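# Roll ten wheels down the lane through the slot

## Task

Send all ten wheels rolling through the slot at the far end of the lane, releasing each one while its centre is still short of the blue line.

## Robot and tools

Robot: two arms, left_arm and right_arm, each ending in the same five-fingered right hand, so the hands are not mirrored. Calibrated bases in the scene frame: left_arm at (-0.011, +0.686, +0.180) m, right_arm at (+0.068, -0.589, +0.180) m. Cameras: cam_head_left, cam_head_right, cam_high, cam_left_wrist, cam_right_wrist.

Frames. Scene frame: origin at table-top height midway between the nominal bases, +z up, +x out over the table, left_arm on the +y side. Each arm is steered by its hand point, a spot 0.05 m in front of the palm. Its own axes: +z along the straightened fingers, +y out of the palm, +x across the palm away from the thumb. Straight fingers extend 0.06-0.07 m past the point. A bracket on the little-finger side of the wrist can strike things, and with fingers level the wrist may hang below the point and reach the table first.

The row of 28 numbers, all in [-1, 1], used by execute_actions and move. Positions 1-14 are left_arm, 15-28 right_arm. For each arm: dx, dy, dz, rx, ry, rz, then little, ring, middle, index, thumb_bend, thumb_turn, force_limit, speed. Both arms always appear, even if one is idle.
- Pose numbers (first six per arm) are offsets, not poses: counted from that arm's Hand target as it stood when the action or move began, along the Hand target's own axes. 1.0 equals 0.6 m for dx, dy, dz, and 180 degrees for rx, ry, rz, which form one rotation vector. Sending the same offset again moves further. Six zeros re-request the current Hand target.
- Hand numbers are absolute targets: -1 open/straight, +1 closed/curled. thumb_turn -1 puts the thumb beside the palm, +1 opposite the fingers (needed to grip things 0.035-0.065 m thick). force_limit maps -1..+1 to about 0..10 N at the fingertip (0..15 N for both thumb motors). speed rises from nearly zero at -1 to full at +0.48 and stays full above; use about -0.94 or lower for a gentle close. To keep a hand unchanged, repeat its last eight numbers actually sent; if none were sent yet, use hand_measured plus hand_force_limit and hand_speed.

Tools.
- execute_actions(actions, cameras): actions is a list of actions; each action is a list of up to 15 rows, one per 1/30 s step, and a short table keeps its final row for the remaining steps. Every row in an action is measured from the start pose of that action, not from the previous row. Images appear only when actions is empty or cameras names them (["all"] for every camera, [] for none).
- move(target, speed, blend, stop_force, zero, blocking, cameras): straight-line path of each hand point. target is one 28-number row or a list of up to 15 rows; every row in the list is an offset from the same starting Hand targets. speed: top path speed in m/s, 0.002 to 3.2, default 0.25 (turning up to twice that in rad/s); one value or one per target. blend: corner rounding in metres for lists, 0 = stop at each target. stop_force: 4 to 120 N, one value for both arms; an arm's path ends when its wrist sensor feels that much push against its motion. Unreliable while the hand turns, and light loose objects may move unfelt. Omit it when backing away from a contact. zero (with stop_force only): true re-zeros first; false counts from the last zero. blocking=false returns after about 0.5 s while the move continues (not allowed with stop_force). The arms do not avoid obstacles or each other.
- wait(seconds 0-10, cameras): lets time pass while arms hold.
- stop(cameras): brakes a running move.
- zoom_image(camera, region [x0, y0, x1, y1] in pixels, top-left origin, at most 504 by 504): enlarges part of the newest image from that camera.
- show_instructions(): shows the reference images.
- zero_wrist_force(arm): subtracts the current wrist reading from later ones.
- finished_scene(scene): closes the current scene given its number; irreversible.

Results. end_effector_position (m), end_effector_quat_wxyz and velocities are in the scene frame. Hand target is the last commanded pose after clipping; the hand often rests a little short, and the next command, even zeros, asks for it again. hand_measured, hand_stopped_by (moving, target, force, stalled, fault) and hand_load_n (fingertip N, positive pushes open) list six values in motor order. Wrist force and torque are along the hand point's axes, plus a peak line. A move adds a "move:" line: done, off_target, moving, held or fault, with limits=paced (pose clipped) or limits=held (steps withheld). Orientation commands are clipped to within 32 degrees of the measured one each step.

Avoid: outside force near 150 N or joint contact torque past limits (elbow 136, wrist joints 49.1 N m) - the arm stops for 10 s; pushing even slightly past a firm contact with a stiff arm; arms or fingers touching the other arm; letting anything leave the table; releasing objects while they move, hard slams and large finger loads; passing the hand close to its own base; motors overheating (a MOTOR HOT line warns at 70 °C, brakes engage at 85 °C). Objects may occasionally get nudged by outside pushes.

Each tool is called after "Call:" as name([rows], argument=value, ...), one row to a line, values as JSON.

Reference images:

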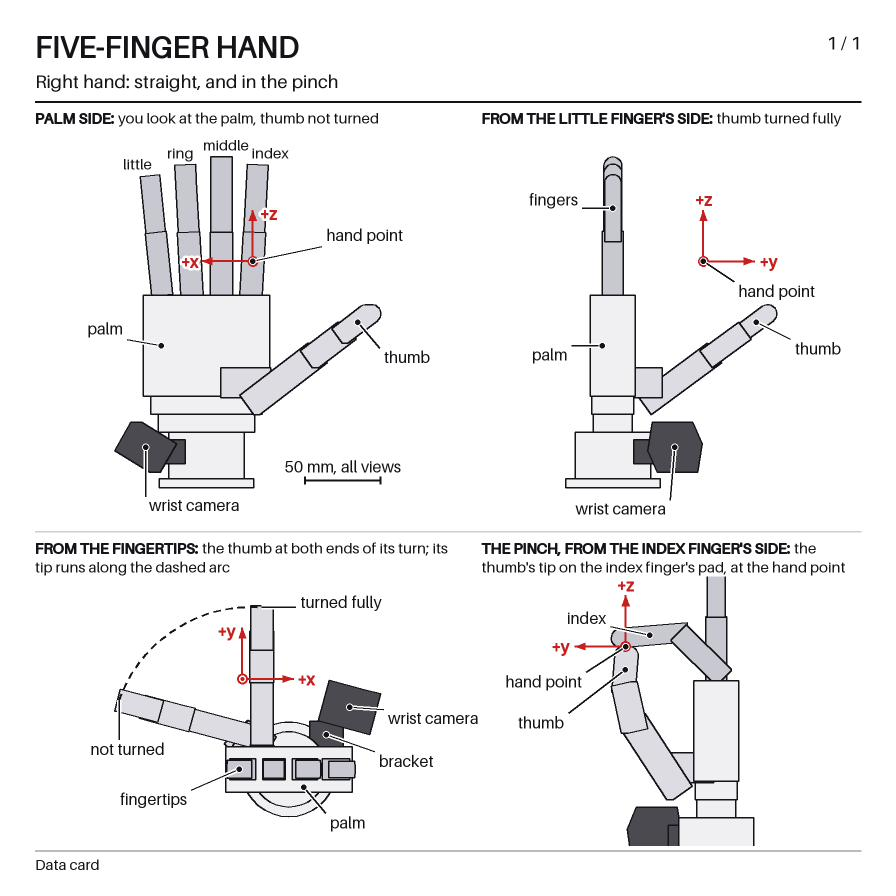

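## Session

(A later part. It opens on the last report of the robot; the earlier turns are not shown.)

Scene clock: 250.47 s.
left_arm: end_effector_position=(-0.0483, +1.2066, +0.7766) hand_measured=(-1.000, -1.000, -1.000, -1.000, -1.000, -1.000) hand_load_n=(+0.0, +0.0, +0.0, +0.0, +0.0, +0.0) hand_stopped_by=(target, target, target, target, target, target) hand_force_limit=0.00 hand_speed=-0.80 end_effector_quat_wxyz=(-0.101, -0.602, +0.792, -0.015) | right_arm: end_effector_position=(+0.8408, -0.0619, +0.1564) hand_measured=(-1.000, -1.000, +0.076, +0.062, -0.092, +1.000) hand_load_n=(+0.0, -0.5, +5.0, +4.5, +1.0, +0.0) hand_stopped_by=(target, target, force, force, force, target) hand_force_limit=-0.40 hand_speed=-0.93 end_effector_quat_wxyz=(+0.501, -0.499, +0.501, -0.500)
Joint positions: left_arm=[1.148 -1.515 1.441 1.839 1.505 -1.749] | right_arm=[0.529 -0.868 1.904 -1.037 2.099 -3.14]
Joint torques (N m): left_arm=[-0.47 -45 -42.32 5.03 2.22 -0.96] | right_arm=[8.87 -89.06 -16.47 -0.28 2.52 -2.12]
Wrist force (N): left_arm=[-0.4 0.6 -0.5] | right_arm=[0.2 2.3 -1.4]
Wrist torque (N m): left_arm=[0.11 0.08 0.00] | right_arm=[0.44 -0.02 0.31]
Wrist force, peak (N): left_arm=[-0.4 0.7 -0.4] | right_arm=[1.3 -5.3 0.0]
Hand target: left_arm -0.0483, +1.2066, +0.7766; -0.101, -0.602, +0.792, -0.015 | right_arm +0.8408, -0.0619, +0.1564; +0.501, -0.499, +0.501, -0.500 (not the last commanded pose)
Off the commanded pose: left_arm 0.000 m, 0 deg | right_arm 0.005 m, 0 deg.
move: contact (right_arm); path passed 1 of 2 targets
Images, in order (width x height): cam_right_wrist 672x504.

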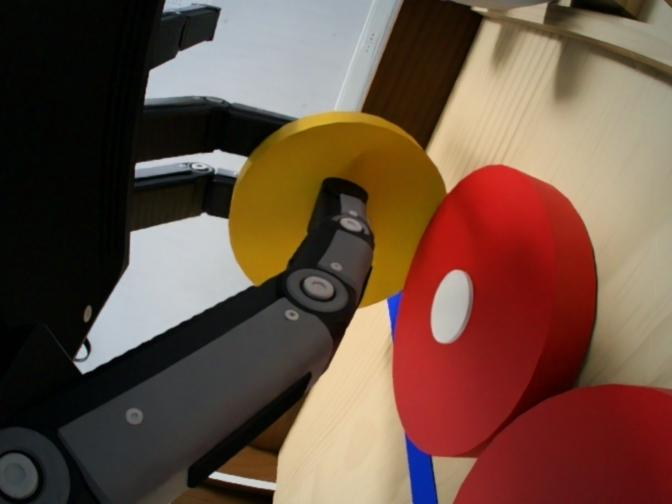

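Call:
move(target=[0,0,0,0,0,0,-1,-1,-1,-1,-1,-1,0,-0.8,0,0,0,0,0,0,-1,-1,-0.08,-0.08,-0.22,1,-0.4,-0.85], speed=0.05, cameras=["cam_right_wrist"])

Call:
move([
  [0,0,0,0,0,0,-1,-1,-1,-1,-1,-1,0,-0.8,0,-0.092,0,0,0,0,-1,-1,-0.08,-0.08,-0.22,1,-0.4,-0.85],
  [0,0,0,0,0,0,-1,-1,-1,-1,-1,-1,0,-0.8,0.0885,-0.092,-0.03,0,0,0,-1,-1,-1,0,0.5,1,-0.4,0.3],
  [0,0,0,0,0,0,-1,-1,-1,-1,-1,-1,0,-0.8,0.0885,0.0073,-0.03,0,0,0,-1,-1,-1,0,0.5,1,-0.4,0.3],
], speed=[0.3, 0.3, 0.2], cameras=["cam_right_wrist", "cam_high"])

Call:
execute_actions([
  [[0,0,0,0,0,0,-1,-1,-1,-1,-1,-1,0,-0.8,-0.00055,0,0,0,0,0,-1,-1,-1,0,0.5,1,-0.4,0.3],[0,0,0,0,0,0,-1,-1,-1,-1,-1,-1,0,-0.8,-0.0022,0,0,0,0,0,-1,-1,-1,0,0.5,1,-0.4,0.3],[0,0,0,0,0,0,-1,-1,-1,-1,-1,-1,0,-0.8,-0.005,0,0,0,0,0,-1,-1,-1,0,0.5,1,-0.4,0.3],[0,0,0,0,0,0,-1,-1,-1,-1,-1,-1,0,-0.8,-0.0089,0,0,0,0,0,-1,-1,-1,0,0.5,1,-0.4,0.3],[0,0,0,0,0,0,-1,-1,-1,-1,-1,-1,0,-0.8,-0.0148,0,0,0,0,0,-1,-1,-1,0,0.5,1,-0.4,0.3],[0,0,0,0,0,0,-1,-1,-1,-1,-1,-1,0,-0.8,-0.02475,0,0,0,0,0,-1,-1,-1,0,0.5,1,-0.4,0.3],[0,0,0,0,0,0,-1,-1,-1,-1,-1,-1,0,-0.8,-0.0387,0,0,0,0,0,-1,-1,-1,0,0.5,1,-0.4,0.3],[0,0,0,0,0,0,-1,-1,-1,-1,-1,-1,0,-0.8,-0.0567,0,0,0,0,0,-1,-1,-1,0,0.5,1,-0.4,0.3],[0,0,0,0,0,0,-1,-1,-1,-1,-1,-1,0,-0.8,-0.0747,0,0,0,0,0,-1,-1,-1,0,0.5,1,-0.4,0.3],[0,0,0,0,0,0,-1,-1,-1,-1,-1,-1,0,-0.8,-0.08865,0,0,0,0,0,-1,-1,-1,0,0.5,1,-0.4,0.3],[0,0,0,0,0,0,-1,-1,-1,-1,-1,-1,0,-0.8,-0.0985,0,0,0,0,0,-1,-1,-1,0,0.5,1,-0.4,0.3],[0,0,0,0,0,0,-1,-1,-1,-1,-1,-1,0,-0.8,-0.1043,0,0,0,0,0,-1,-1,-1,0,0.5,1,-0.4,0.3],[0,0,0,0,0,0,-1,-1,-1,-1,-1,-1,0,-0.8,-0.106,0,0,0,0,0,-1,-1,-1,0,0.5,1,-0.4,0.3],[0,0,0,0,0,0,-1,-1,-1,-1,-1,-1,0,-0.8,-0.106,0,0,0,0,0,-1,-1,-1,0,0.5,1,-0.4,0.3],[0,0,0,0,0,0,-1,-1,-1,-1,-1,-1,0,-0.8,-0.106,0,0,0,0,0,-1,-1,-1,0,0.5,1,-0.4,0.3]],
], cameras=["cam_high", "cam_right_wrist", "cam_head_left"])

Call:
wait(seconds=0.7, cameras=["cam_high", "cam_head_left", "cam_right_wrist"])

Scene clock: 252.83 s.
left_arm: end_effector_position=(-0.0483, +1.2066, +0.7766) hand_measured=(-1.000, -1.000, -1.000, -1.000, -1.000, -1.000) hand_load_n=(+0.0, +0.0, +0.0, +0.0, +0.0, +0.0) hand_stopped_by=(target, target, target, target, target, target) hand_force_limit=0.00 hand_speed=-0.80 end_effector_quat_wxyz=(-0.101, -0.602, +0.792, -0.015) | right_arm: end_effector_position=(+0.8408, -0.0619, +0.1564) hand_measured=(-1.000, -1.000, -0.080, -0.080, -0.220, +1.000) hand_load_n=(+0.0, +0.0, +0.0, +0.0, +0.0, +0.0) hand_stopped_by=(target, target, target, target, target, target) hand_force_limit=-0.40 hand_speed=-0.85 end_effector_quat_wxyz=(+0.501, -0.499, +0.501, -0.500)
Joint positions: left_arm=[1.148 -1.515 1.441 1.839 1.505 -1.749] | right_arm=[0.529 -0.868 1.904 -1.037 2.099 -3.139]
Joint torques (N m): left_arm=[-2.64 -44.36 -43.13 5.51 2.13 -0.89] | right_arm=[1.12 -88.92 -17.42 -0.51 1.1 -0.18]
Wrist force (N): left_arm=[-0.4 0.4 0.0] | right_arm=[0.7 2.3 -1.2]
Wrist torque (N m): left_arm=[0.06 0.07 0.00] | right_arm=[0.42 -0.10 0.34]
Wrist force, peak (N): left_arm=[-0.7 0.6 -0.5] | right_arm=[0.6 2.7 -1.2]
Hand target: left_arm -0.0483, +1.2066, +0.7766; -0.101, -0.602, +0.792, -0.015 | right_arm +0.8408, -0.0619, +0.1564; +0.501, -0.499, +0.501, -0.500
Off the commanded pose: left_arm 0.000 m, 0 deg | right_arm 0.000 m, 0 deg.
move: done
Images, in order (width x height): cam_right_wrist 672x504.

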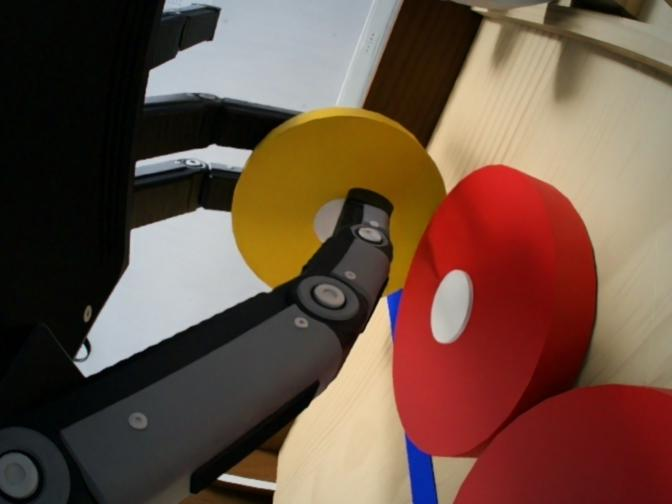

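Scene clock: 256.03 s.
left_arm: end_effector_position=(-0.0483, +1.2066, +0.7766) hand_measured=(-1.000, -1.000, -1.000, -1.000, -1.000, -1.000) hand_load_n=(+0.0, +0.0, +0.0, +0.0, +0.0, +0.0) hand_stopped_by=(target, target, target, target, target, target) hand_force_limit=0.00 hand_speed=-0.80 end_effector_quat_wxyz=(-0.101, -0.602, +0.792, -0.015) | right_arm: end_effector_position=(+0.8228, -0.1150, +0.1520) hand_measured=(-1.000, -1.000, -1.000, +0.000, +0.500, +1.000) hand_load_n=(+0.0, -0.5, +0.0, +0.0, +0.0, +0.0) hand_stopped_by=(target, target, target, target, target, target) hand_force_limit=-0.40 hand_speed=0.30 end_effector_quat_wxyz=(+0.501, -0.499, +0.501, -0.500)
Joint positions: left_arm=[1.148 -1.515 1.441 1.839 1.505 -1.749] | right_arm=[0.471 -0.904 2.008 -1.104 2.041 -3.139]
Joint torques (N m): left_arm=[-0.04 -42.31 -42.84 5.15 2.3 -1.05] | right_arm=[9.86 -59.38 -27.44 -4.07 2.71 -2.46]
Wrist force (N): left_arm=[-0.1 0.4 -0.3] | right_arm=[0.5 2.4 -1.1]
Wrist torque (N m): left_arm=[0.07 0.03 0.02] | right_arm=[0.44 -0.08 0.29]
Wrist force, peak (N): left_arm=[-0.5 0.7 0.3] | right_arm=[0.6 3.3 -1.3]
Hand target: left_arm -0.0483, +1.2066, +0.7766; -0.101, -0.602, +0.792, -0.015 | right_arm +0.8228, -0.1150, +0.1519; +0.501, -0.499, +0.501, -0.500
Off the commanded pose: left_arm 0.000 m, 0 deg | right_arm 0.000 m, 0 deg.
move: done
Images, in order (width x height): cam_high 896x504, cam_right_wrist 672x504.

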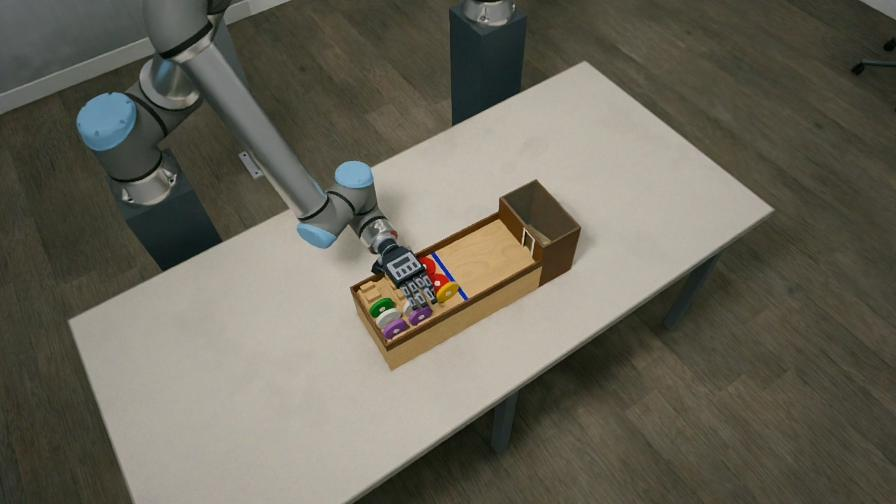

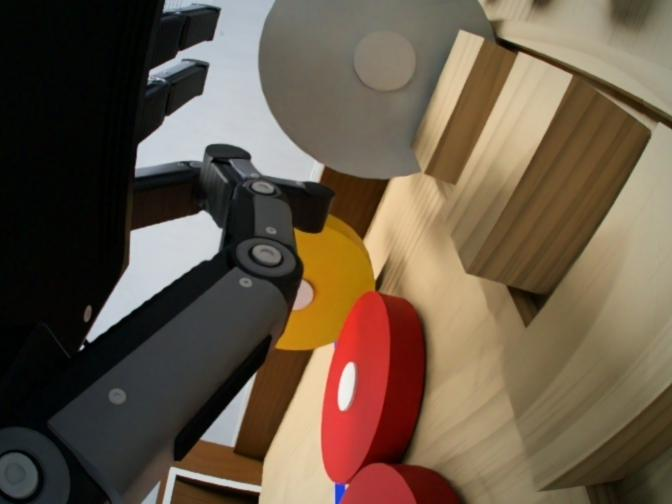

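Scene clock: 256.93 s.
left_arm: end_effector_position=(-0.0483, +1.2066, +0.7766) hand_measured=(-1.000, -1.000, -1.000, -1.000, -1.000, -1.000) hand_load_n=(+0.0, +0.0, -0.5, +0.0, +0.0, +0.0) hand_stopped_by=(target, target, target, target, target, target) hand_force_limit=0.00 hand_speed=-0.80 end_effector_quat_wxyz=(-0.101, -0.602, +0.792, -0.015) | right_arm: end_effector_position=(+0.8225, -0.0516, +0.1522) hand_measured=(-1.000, -1.000, -1.000, +0.000, +0.500, +1.000) hand_load_n=(+0.0, +0.0, +0.0, +0.0, +0.0, +0.0) hand_stopped_by=(target, target, target, target, target, target) hand_force_limit=-0.40 hand_speed=0.30 end_effector_quat_wxyz=(+0.501, -0.499, +0.500, -0.499)
Joint positions: left_arm=[1.148 -1.515 1.441 1.839 1.505 -1.749] | right_arm=[0.555 -0.867 1.916 -1.05 2.125 -3.14]
Joint torques (N m): left_arm=[-0.77 -43.97 -41.99 4.99 2.14 -1.01] | right_arm=[13.86 -68.7 -27.71 -0.44 3.85 0.69]
Wrist force (N): left_arm=[-0.1 0.0 0.0] | right_arm=[0.3 2.6 -1.3]
Wrist torque (N m): left_arm=[-0.01 0.02 0.00] | right_arm=[0.47 -0.02 0.42]
Wrist force, peak (N): left_arm=[-0.3 0.5 -0.5] | right_arm=[2.3 2.3 -0.9]
Hand target: left_arm -0.0483, +1.2066, +0.7766; -0.101, -0.602, +0.792, -0.015 | right_arm +0.8228, -0.0514, +0.1521; +0.501, -0.499, +0.501, -0.500
Off the commanded pose: left_arm 0.000 m, 0 deg | right_arm 0.000 m, 0 deg.
Step readings (end_effector_position of left_arm | right_arm):
0: (-0.0483, +1.2066, +0.7766) | (+0.8228, -0.1150, +0.1520)
1: (-0.0483, +1.2066, +0.7766) | (+0.8228, -0.1150, +0.1520)
2: (-0.0483, +1.2066, +0.7766) | (+0.8228, -0.1149, +0.1520)
4: (-0.0483, +1.2066, +0.7766) | (+0.8228, -0.1141, +0.1520)
8: (-0.0483, +1.2066, +0.7766) | (+0.8227, -0.1058, +0.1519)
15: (-0.0483, +1.2066, +0.7766) | (+0.8217, -0.0613, +0.1523)
Images, in order (width x height): cam_head_left 896x504, cam_high 896x504, cam_right_wrist 672x504.

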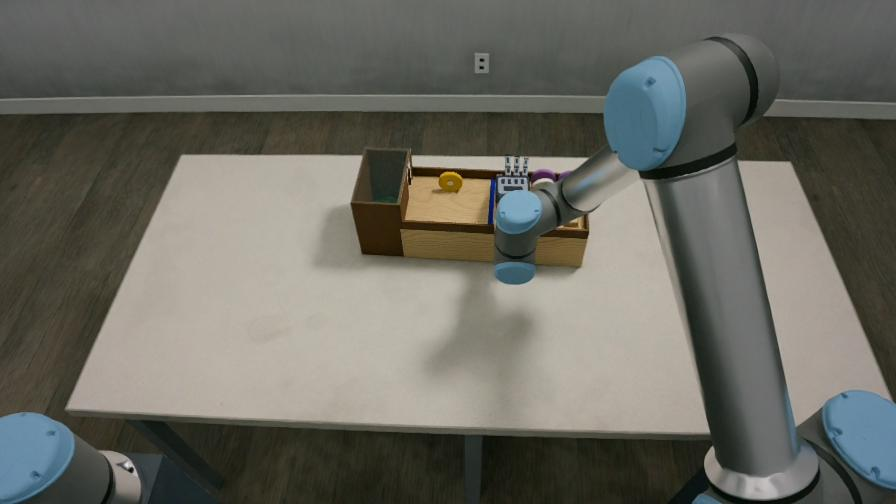

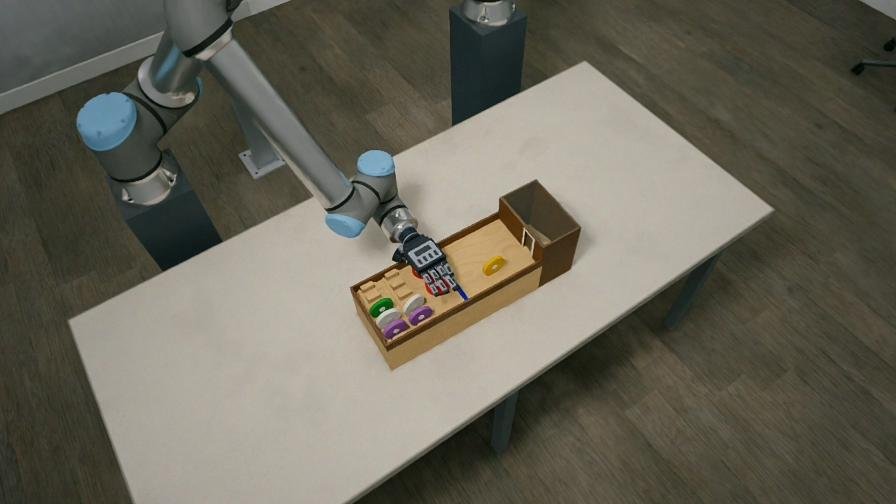

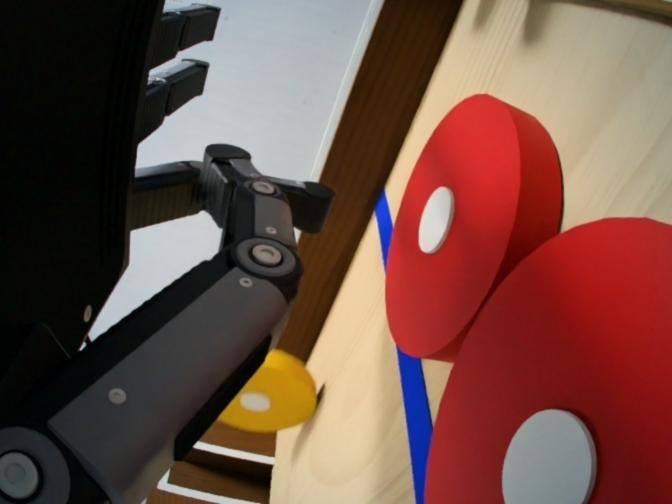

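Scene clock: 257.63 s.
left_arm: end_effector_position=(-0.0483, +1.2066, +0.7766) hand_measured=(-1.000, -1.000, -1.000, -1.000, -1.000, -1.000) hand_load_n=(+0.0, +0.0, +0.0, +0.0, +0.0, +0.0) hand_stopped_by=(target, target, target, target, target, target) hand_force_limit=0.00 hand_speed=-0.80 end_effector_quat_wxyz=(-0.101, -0.602, +0.792, -0.015) | right_arm: end_effector_position=(+0.8225, -0.0515, +0.1522) hand_measured=(-1.000, -1.000, -1.000, +0.000, +0.500, +1.000) hand_load_n=(+0.0, +0.0, +0.0, +0.0, +0.0, +0.0) hand_stopped_by=(target, target, target, target, target, target) hand_force_limit=-0.40 hand_speed=0.30 end_effector_quat_wxyz=(+0.501, -0.499, +0.500, -0.499)
Joint positions: left_arm=[1.148 -1.515 1.441 1.839 1.505 -1.749] | right_arm=[0.555 -0.866 1.916 -1.05 2.125 -3.14]
Joint torques (N m): left_arm=[-2.08 -45.22 -42.22 5.25 2.19 -0.81] | right_arm=[13.7 -66.38 -28.23 -0.04 3.31 1.18]
Wrist force (N): left_arm=[-0.3 0.4 0.0] | right_arm=[0.3 2.4 -1.1]
Wrist torque (N m): left_arm=[0.05 0.06 -0.01] | right_arm=[0.44 -0.04 0.42]
Wrist force, peak (N): left_arm=[-0.2 0.7 0.4] | right_arm=[0.8 2.6 -1.2]
Hand target: left_arm -0.0483, +1.2066, +0.7766; -0.101, -0.602, +0.792, -0.015 | right_arm +0.8228, -0.0514, +0.1521; +0.501, -0.499, +0.501, -0.500
Off the commanded pose: left_arm 0.000 m, 0 deg | right_arm 0.000 m, 0 deg.
wait: 0.70 s; at rest by 0.17 s
Images, in order (width x height): cam_head_left 896x504, cam_high 896x504, cam_right_wrist 672x504.

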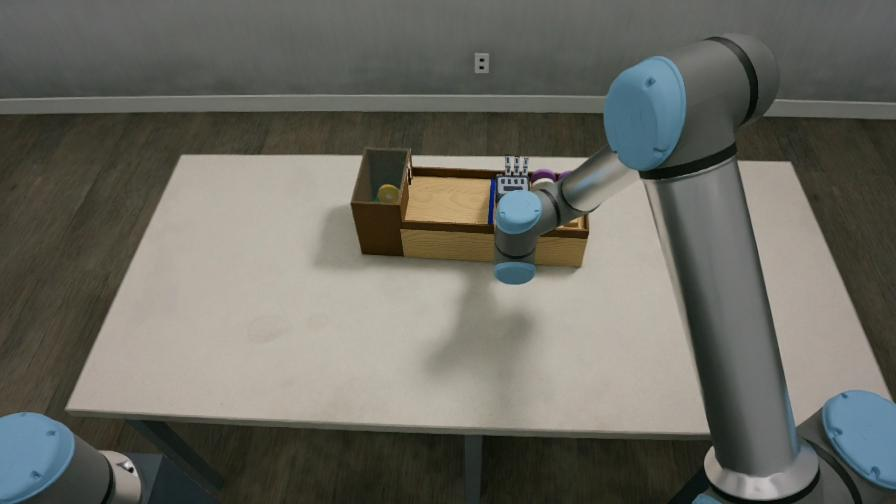

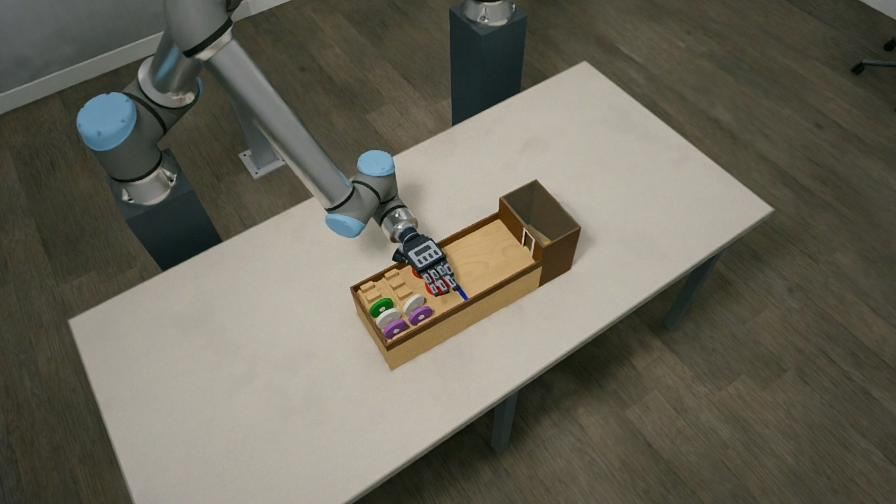

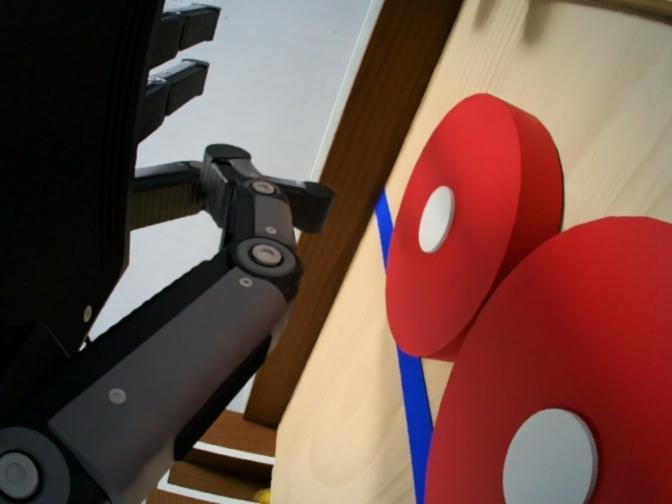

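Call:
move([
  [0,0,0,0,0,0,-1,-1,-1,-1,-1,-1,0,-0.8,0,-0.1132,0,0,0,0,-1,-1,-1,0,0.5,1,-0.4,0.3],
  [0,0,0,0,0,0,-1,-1,-1,-1,-1,-1,0,-0.8,0.2993,-0.1132,-0.0623,0,0,0,-1,-1,-0.08,-0.08,-0.17,1,-0.4,0],
], speed=0.3, blend=[0.02, 0], cameras=["cam_right_wrist"])

Call:
move([
  [0,0,0,0,0,0,-1,-1,-1,-1,-1,-1,0,-0.8,0,0.05,0,0,0,0,-1,-1,-0.08,-0.08,-0.17,1,-0.4,0],
  [0,0,0,0,0,0,-1,-1,-1,-1,-1,-1,0,-0.8,0,0.106,0,0,0,0,-1,-1,-0.08,-0.08,-0.17,1,-0.4,0],
], speed=[0.15, 0.03], stop_force=5)

Call:
move(target=[0,0,0,0,0,0,-1,-1,-1,-1,-1,-1,0,-0.8,0,0,0,0,0,0,-1,-1,0.35,0.35,0.3,1,-0.4,-0.93], speed=0.05, cameras=["cam_right_wrist"])

Call:
move(target=[0,0,0,0,0,0,-1,-1,-1,-1,-1,-1,0,-0.8,0,-0.1,0,0,0,0,-1,-1,0.35,0.35,0.3,1,-0.4,-0.93], speed=0.15, cameras=["cam_right_wrist"])

Scene clock: 260.77 s.
left_arm: end_effector_position=(-0.0483, +1.2066, +0.7766) hand_measured=(-1.000, -1.000, -1.000, -1.000, -1.000, -1.000) hand_load_n=(+0.0, +0.5, +0.0, +0.0, +0.0, +0.0) hand_stopped_by=(target, target, target, target, target, target) hand_force_limit=0.00 hand_speed=-0.80 end_effector_quat_wxyz=(-0.101, -0.602, +0.792, -0.015) | right_arm: end_effector_position=(+0.7854, -0.2311, +0.2196) hand_measured=(-1.000, -1.000, -0.080, -0.080, -0.170, +1.000) hand_load_n=(+0.0, +0.0, +0.0, -0.5, +0.0, -0.5) hand_stopped_by=(target, target, target, target, target, target) hand_force_limit=-0.40 hand_speed=0.00 end_effector_quat_wxyz=(+0.501, -0.499, +0.501, -0.500)
Joint positions: left_arm=[1.148 -1.515 1.441 1.839 1.505 -1.749] | right_arm=[0.311 -1.111 2.215 -1.104 1.881 -3.139]
Joint torques (N m): left_arm=[-1.26 -44.79 -42.67 5.1 2.12 -0.73] | right_arm=[-7.75 -73.04 -15.25 -3.37 -3.05 -2.53]
Wrist force (N): left_arm=[-0.2 0.3 -0.3] | right_arm=[0.4 2.3 -1.2]
Wrist torque (N m): left_arm=[0.05 0.04 0.00] | right_arm=[0.45 -0.06 0.33]
Wrist force, peak (N): left_arm=[0.4 0.8 -0.4] | right_arm=[0.5 4.3 -1.2]
Hand target: left_arm -0.0483, +1.2066, +0.7766; -0.101, -0.602, +0.792, -0.015 | right_arm +0.7854, -0.2311, +0.2196; +0.501, -0.499, +0.501, -0.500
Off the commanded pose: left_arm 0.000 m, 0 deg | right_arm 0.000 m, 0 deg.
move: done
Images, in order (width x height): cam_right_wrist 672x504.

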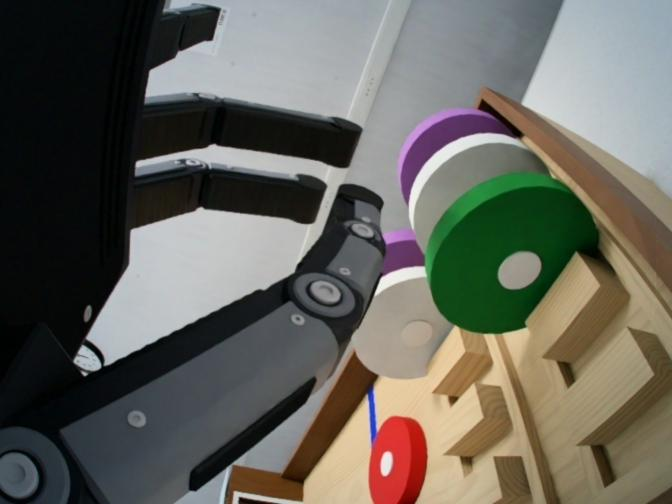

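Scene clock: 263.07 s.
left_arm: end_effector_position=(-0.0483, +1.2066, +0.7766) hand_measured=(-1.000, -1.000, -1.000, -1.000, -1.000, -1.000) hand_load_n=(+0.0, +0.0, +0.0, +0.0, +0.0, +0.0) hand_stopped_by=(target, target, target, target, target, target) hand_force_limit=0.00 hand_speed=-0.80 end_effector_quat_wxyz=(-0.101, -0.602, +0.792, -0.015) | right_arm: end_effector_position=(+0.7854, -0.2309, +0.1560) hand_measured=(-1.000, -1.000, -0.080, -0.080, -0.170, +1.000) hand_load_n=(-0.5, -0.5, +0.0, +0.0, +0.0, +0.0) hand_stopped_by=(target, target, target, target, target, target) hand_force_limit=-0.40 hand_speed=0.00 end_effector_quat_wxyz=(+0.501, -0.499, +0.501, -0.500)
Joint positions: left_arm=[1.148 -1.515 1.441 1.839 1.505 -1.749] | right_arm=[0.312 -0.992 2.217 -1.225 1.882 -3.139]
Joint torques (N m): left_arm=[-0.68 -44.04 -41.93 4.97 2.24 -0.89] | right_arm=[12.4 -52.75 -23.76 -4.05 3.51 -2.76]
Wrist force (N): left_arm=[-0.2 0.3 0.3] | right_arm=[0.5 2.1 -1.1]
Wrist torque (N m): left_arm=[0.01 0.03 -0.01] | right_arm=[0.41 -0.07 0.32]
Wrist force, peak (N): left_arm=[0.2 0.9 -0.2] | right_arm=[0.5 3.1 -1.1]
Hand target: left_arm -0.0483, +1.2066, +0.7766; -0.101, -0.602, +0.792, -0.015 | right_arm +0.7854, -0.2309, +0.1560; +0.501, -0.499, +0.501, -0.500
Off the commanded pose: left_arm 0.000 m, 0 deg | right_arm 0.000 m, 0 deg.
move: done

Scene clock: 264.13 s.
left_arm: end_effector_position=(-0.0483, +1.2066, +0.7766) hand_measured=(-1.000, -1.000, -1.000, -1.000, -1.000, -1.000) hand_load_n=(+0.0, +0.0, +0.0, +0.0, +0.0, +0.0) hand_stopped_by=(target, target, target, target, target, target) hand_force_limit=0.00 hand_speed=-0.80 end_effector_quat_wxyz=(-0.101, -0.602, +0.792, -0.015) | right_arm: end_effector_position=(+0.7854, -0.2309, +0.1560) hand_measured=(-1.000, -1.000, +0.076, +0.062, -0.092, +1.000) hand_load_n=(+0.0, +0.0, +4.5, +3.5, +5.0, +1.0) hand_stopped_by=(target, target, force, force, force, target) hand_force_limit=-0.40 hand_speed=-0.93 end_effector_quat_wxyz=(+0.501, -0.499, +0.501, -0.500)
Joint positions: left_arm=[1.148 -1.515 1.441 1.839 1.505 -1.749] | right_arm=[0.312 -0.992 2.217 -1.225 1.882 -3.139]
Joint torques (N m): left_arm=[-1.1 -44.24 -42.36 5.04 1.94 -1.12] | right_arm=[10.76 -49.35 -22.67 -4.25 3.55 -2.97]
Wrist force (N): left_arm=[-0.1 0.3 0.0] | right_arm=[0.7 2.0 -1.0]
Wrist torque (N m): left_arm=[0.04 0.02 0.01] | right_arm=[0.44 -0.09 0.33]
Wrist force, peak (N): left_arm=[-0.3 0.4 -0.5] | right_arm=[0.8 2.6 -0.7]
Hand target: left_arm -0.0483, +1.2066, +0.7766; -0.101, -0.602, +0.792, -0.015 | right_arm +0.7854, -0.2309, +0.1560; +0.501, -0.499, +0.501, -0.500
Off the commanded pose: left_arm 0.000 m, 0 deg | right_arm 0.000 m, 0 deg.
move: done
Images, in order (width x height): cam_right_wrist 672x504.

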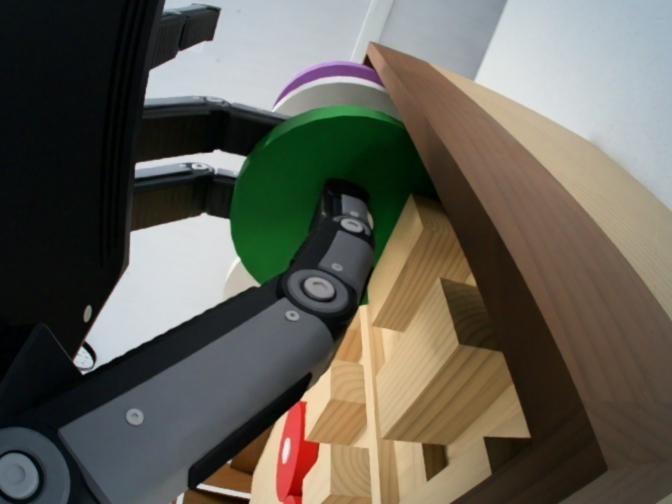

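Scene clock: 265.10 s.
left_arm: end_effector_position=(-0.0483, +1.2066, +0.7766) hand_measured=(-1.000, -1.000, -1.000, -1.000, -1.000, -1.000) hand_load_n=(+0.0, +0.0, +0.0, +0.0, +0.0, +0.0) hand_stopped_by=(target, target, target, target, target, target) hand_force_limit=0.00 hand_speed=-0.80 end_effector_quat_wxyz=(-0.101, -0.602, +0.792, -0.015) | right_arm: end_effector_position=(+0.7853, -0.2311, +0.2159) hand_measured=(-1.000, -1.000, +0.076, +0.062, -0.092, +1.000) hand_load_n=(+0.0, +0.0, +4.5, +3.5, +5.0, +1.0) hand_stopped_by=(target, target, force, force, force, target) hand_force_limit=-0.40 hand_speed=-0.93 end_effector_quat_wxyz=(+0.501, -0.499, +0.501, -0.500)
Joint positions: left_arm=[1.148 -1.515 1.441 1.839 1.505 -1.749] | right_arm=[0.311 -1.105 2.216 -1.111 1.881 -3.139]
Joint torques (N m): left_arm=[-1.61 -44.26 -42.66 5.15 2.29 -1.11] | right_arm=[-6.61 -72.32 -27.8 0.11 -3.43 2.1]
Wrist force (N): left_arm=[-0.3 0.2 -0.6] | right_arm=[0.4 2.4 -1.2]
Wrist torque (N m): left_arm=[0.07 0.08 -0.01] | right_arm=[0.42 -0.06 0.42]
Wrist force, peak (N): left_arm=[-0.4 0.8 -0.3] | right_arm=[0.5 3.9 -1.1]
Hand target: left_arm -0.0483, +1.2066, +0.7766; -0.101, -0.602, +0.792, -0.015 | right_arm +0.7854, -0.2311, +0.2160; +0.501, -0.499, +0.501, -0.500
Off the commanded pose: left_arm 0.000 m, 0 deg | right_arm 0.000 m, 0 deg.
move: done
Images, in order (width x height): cam_right_wrist 672x504.

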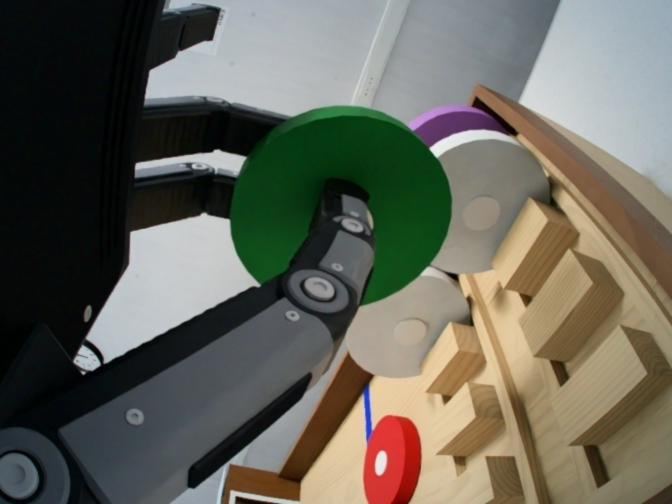

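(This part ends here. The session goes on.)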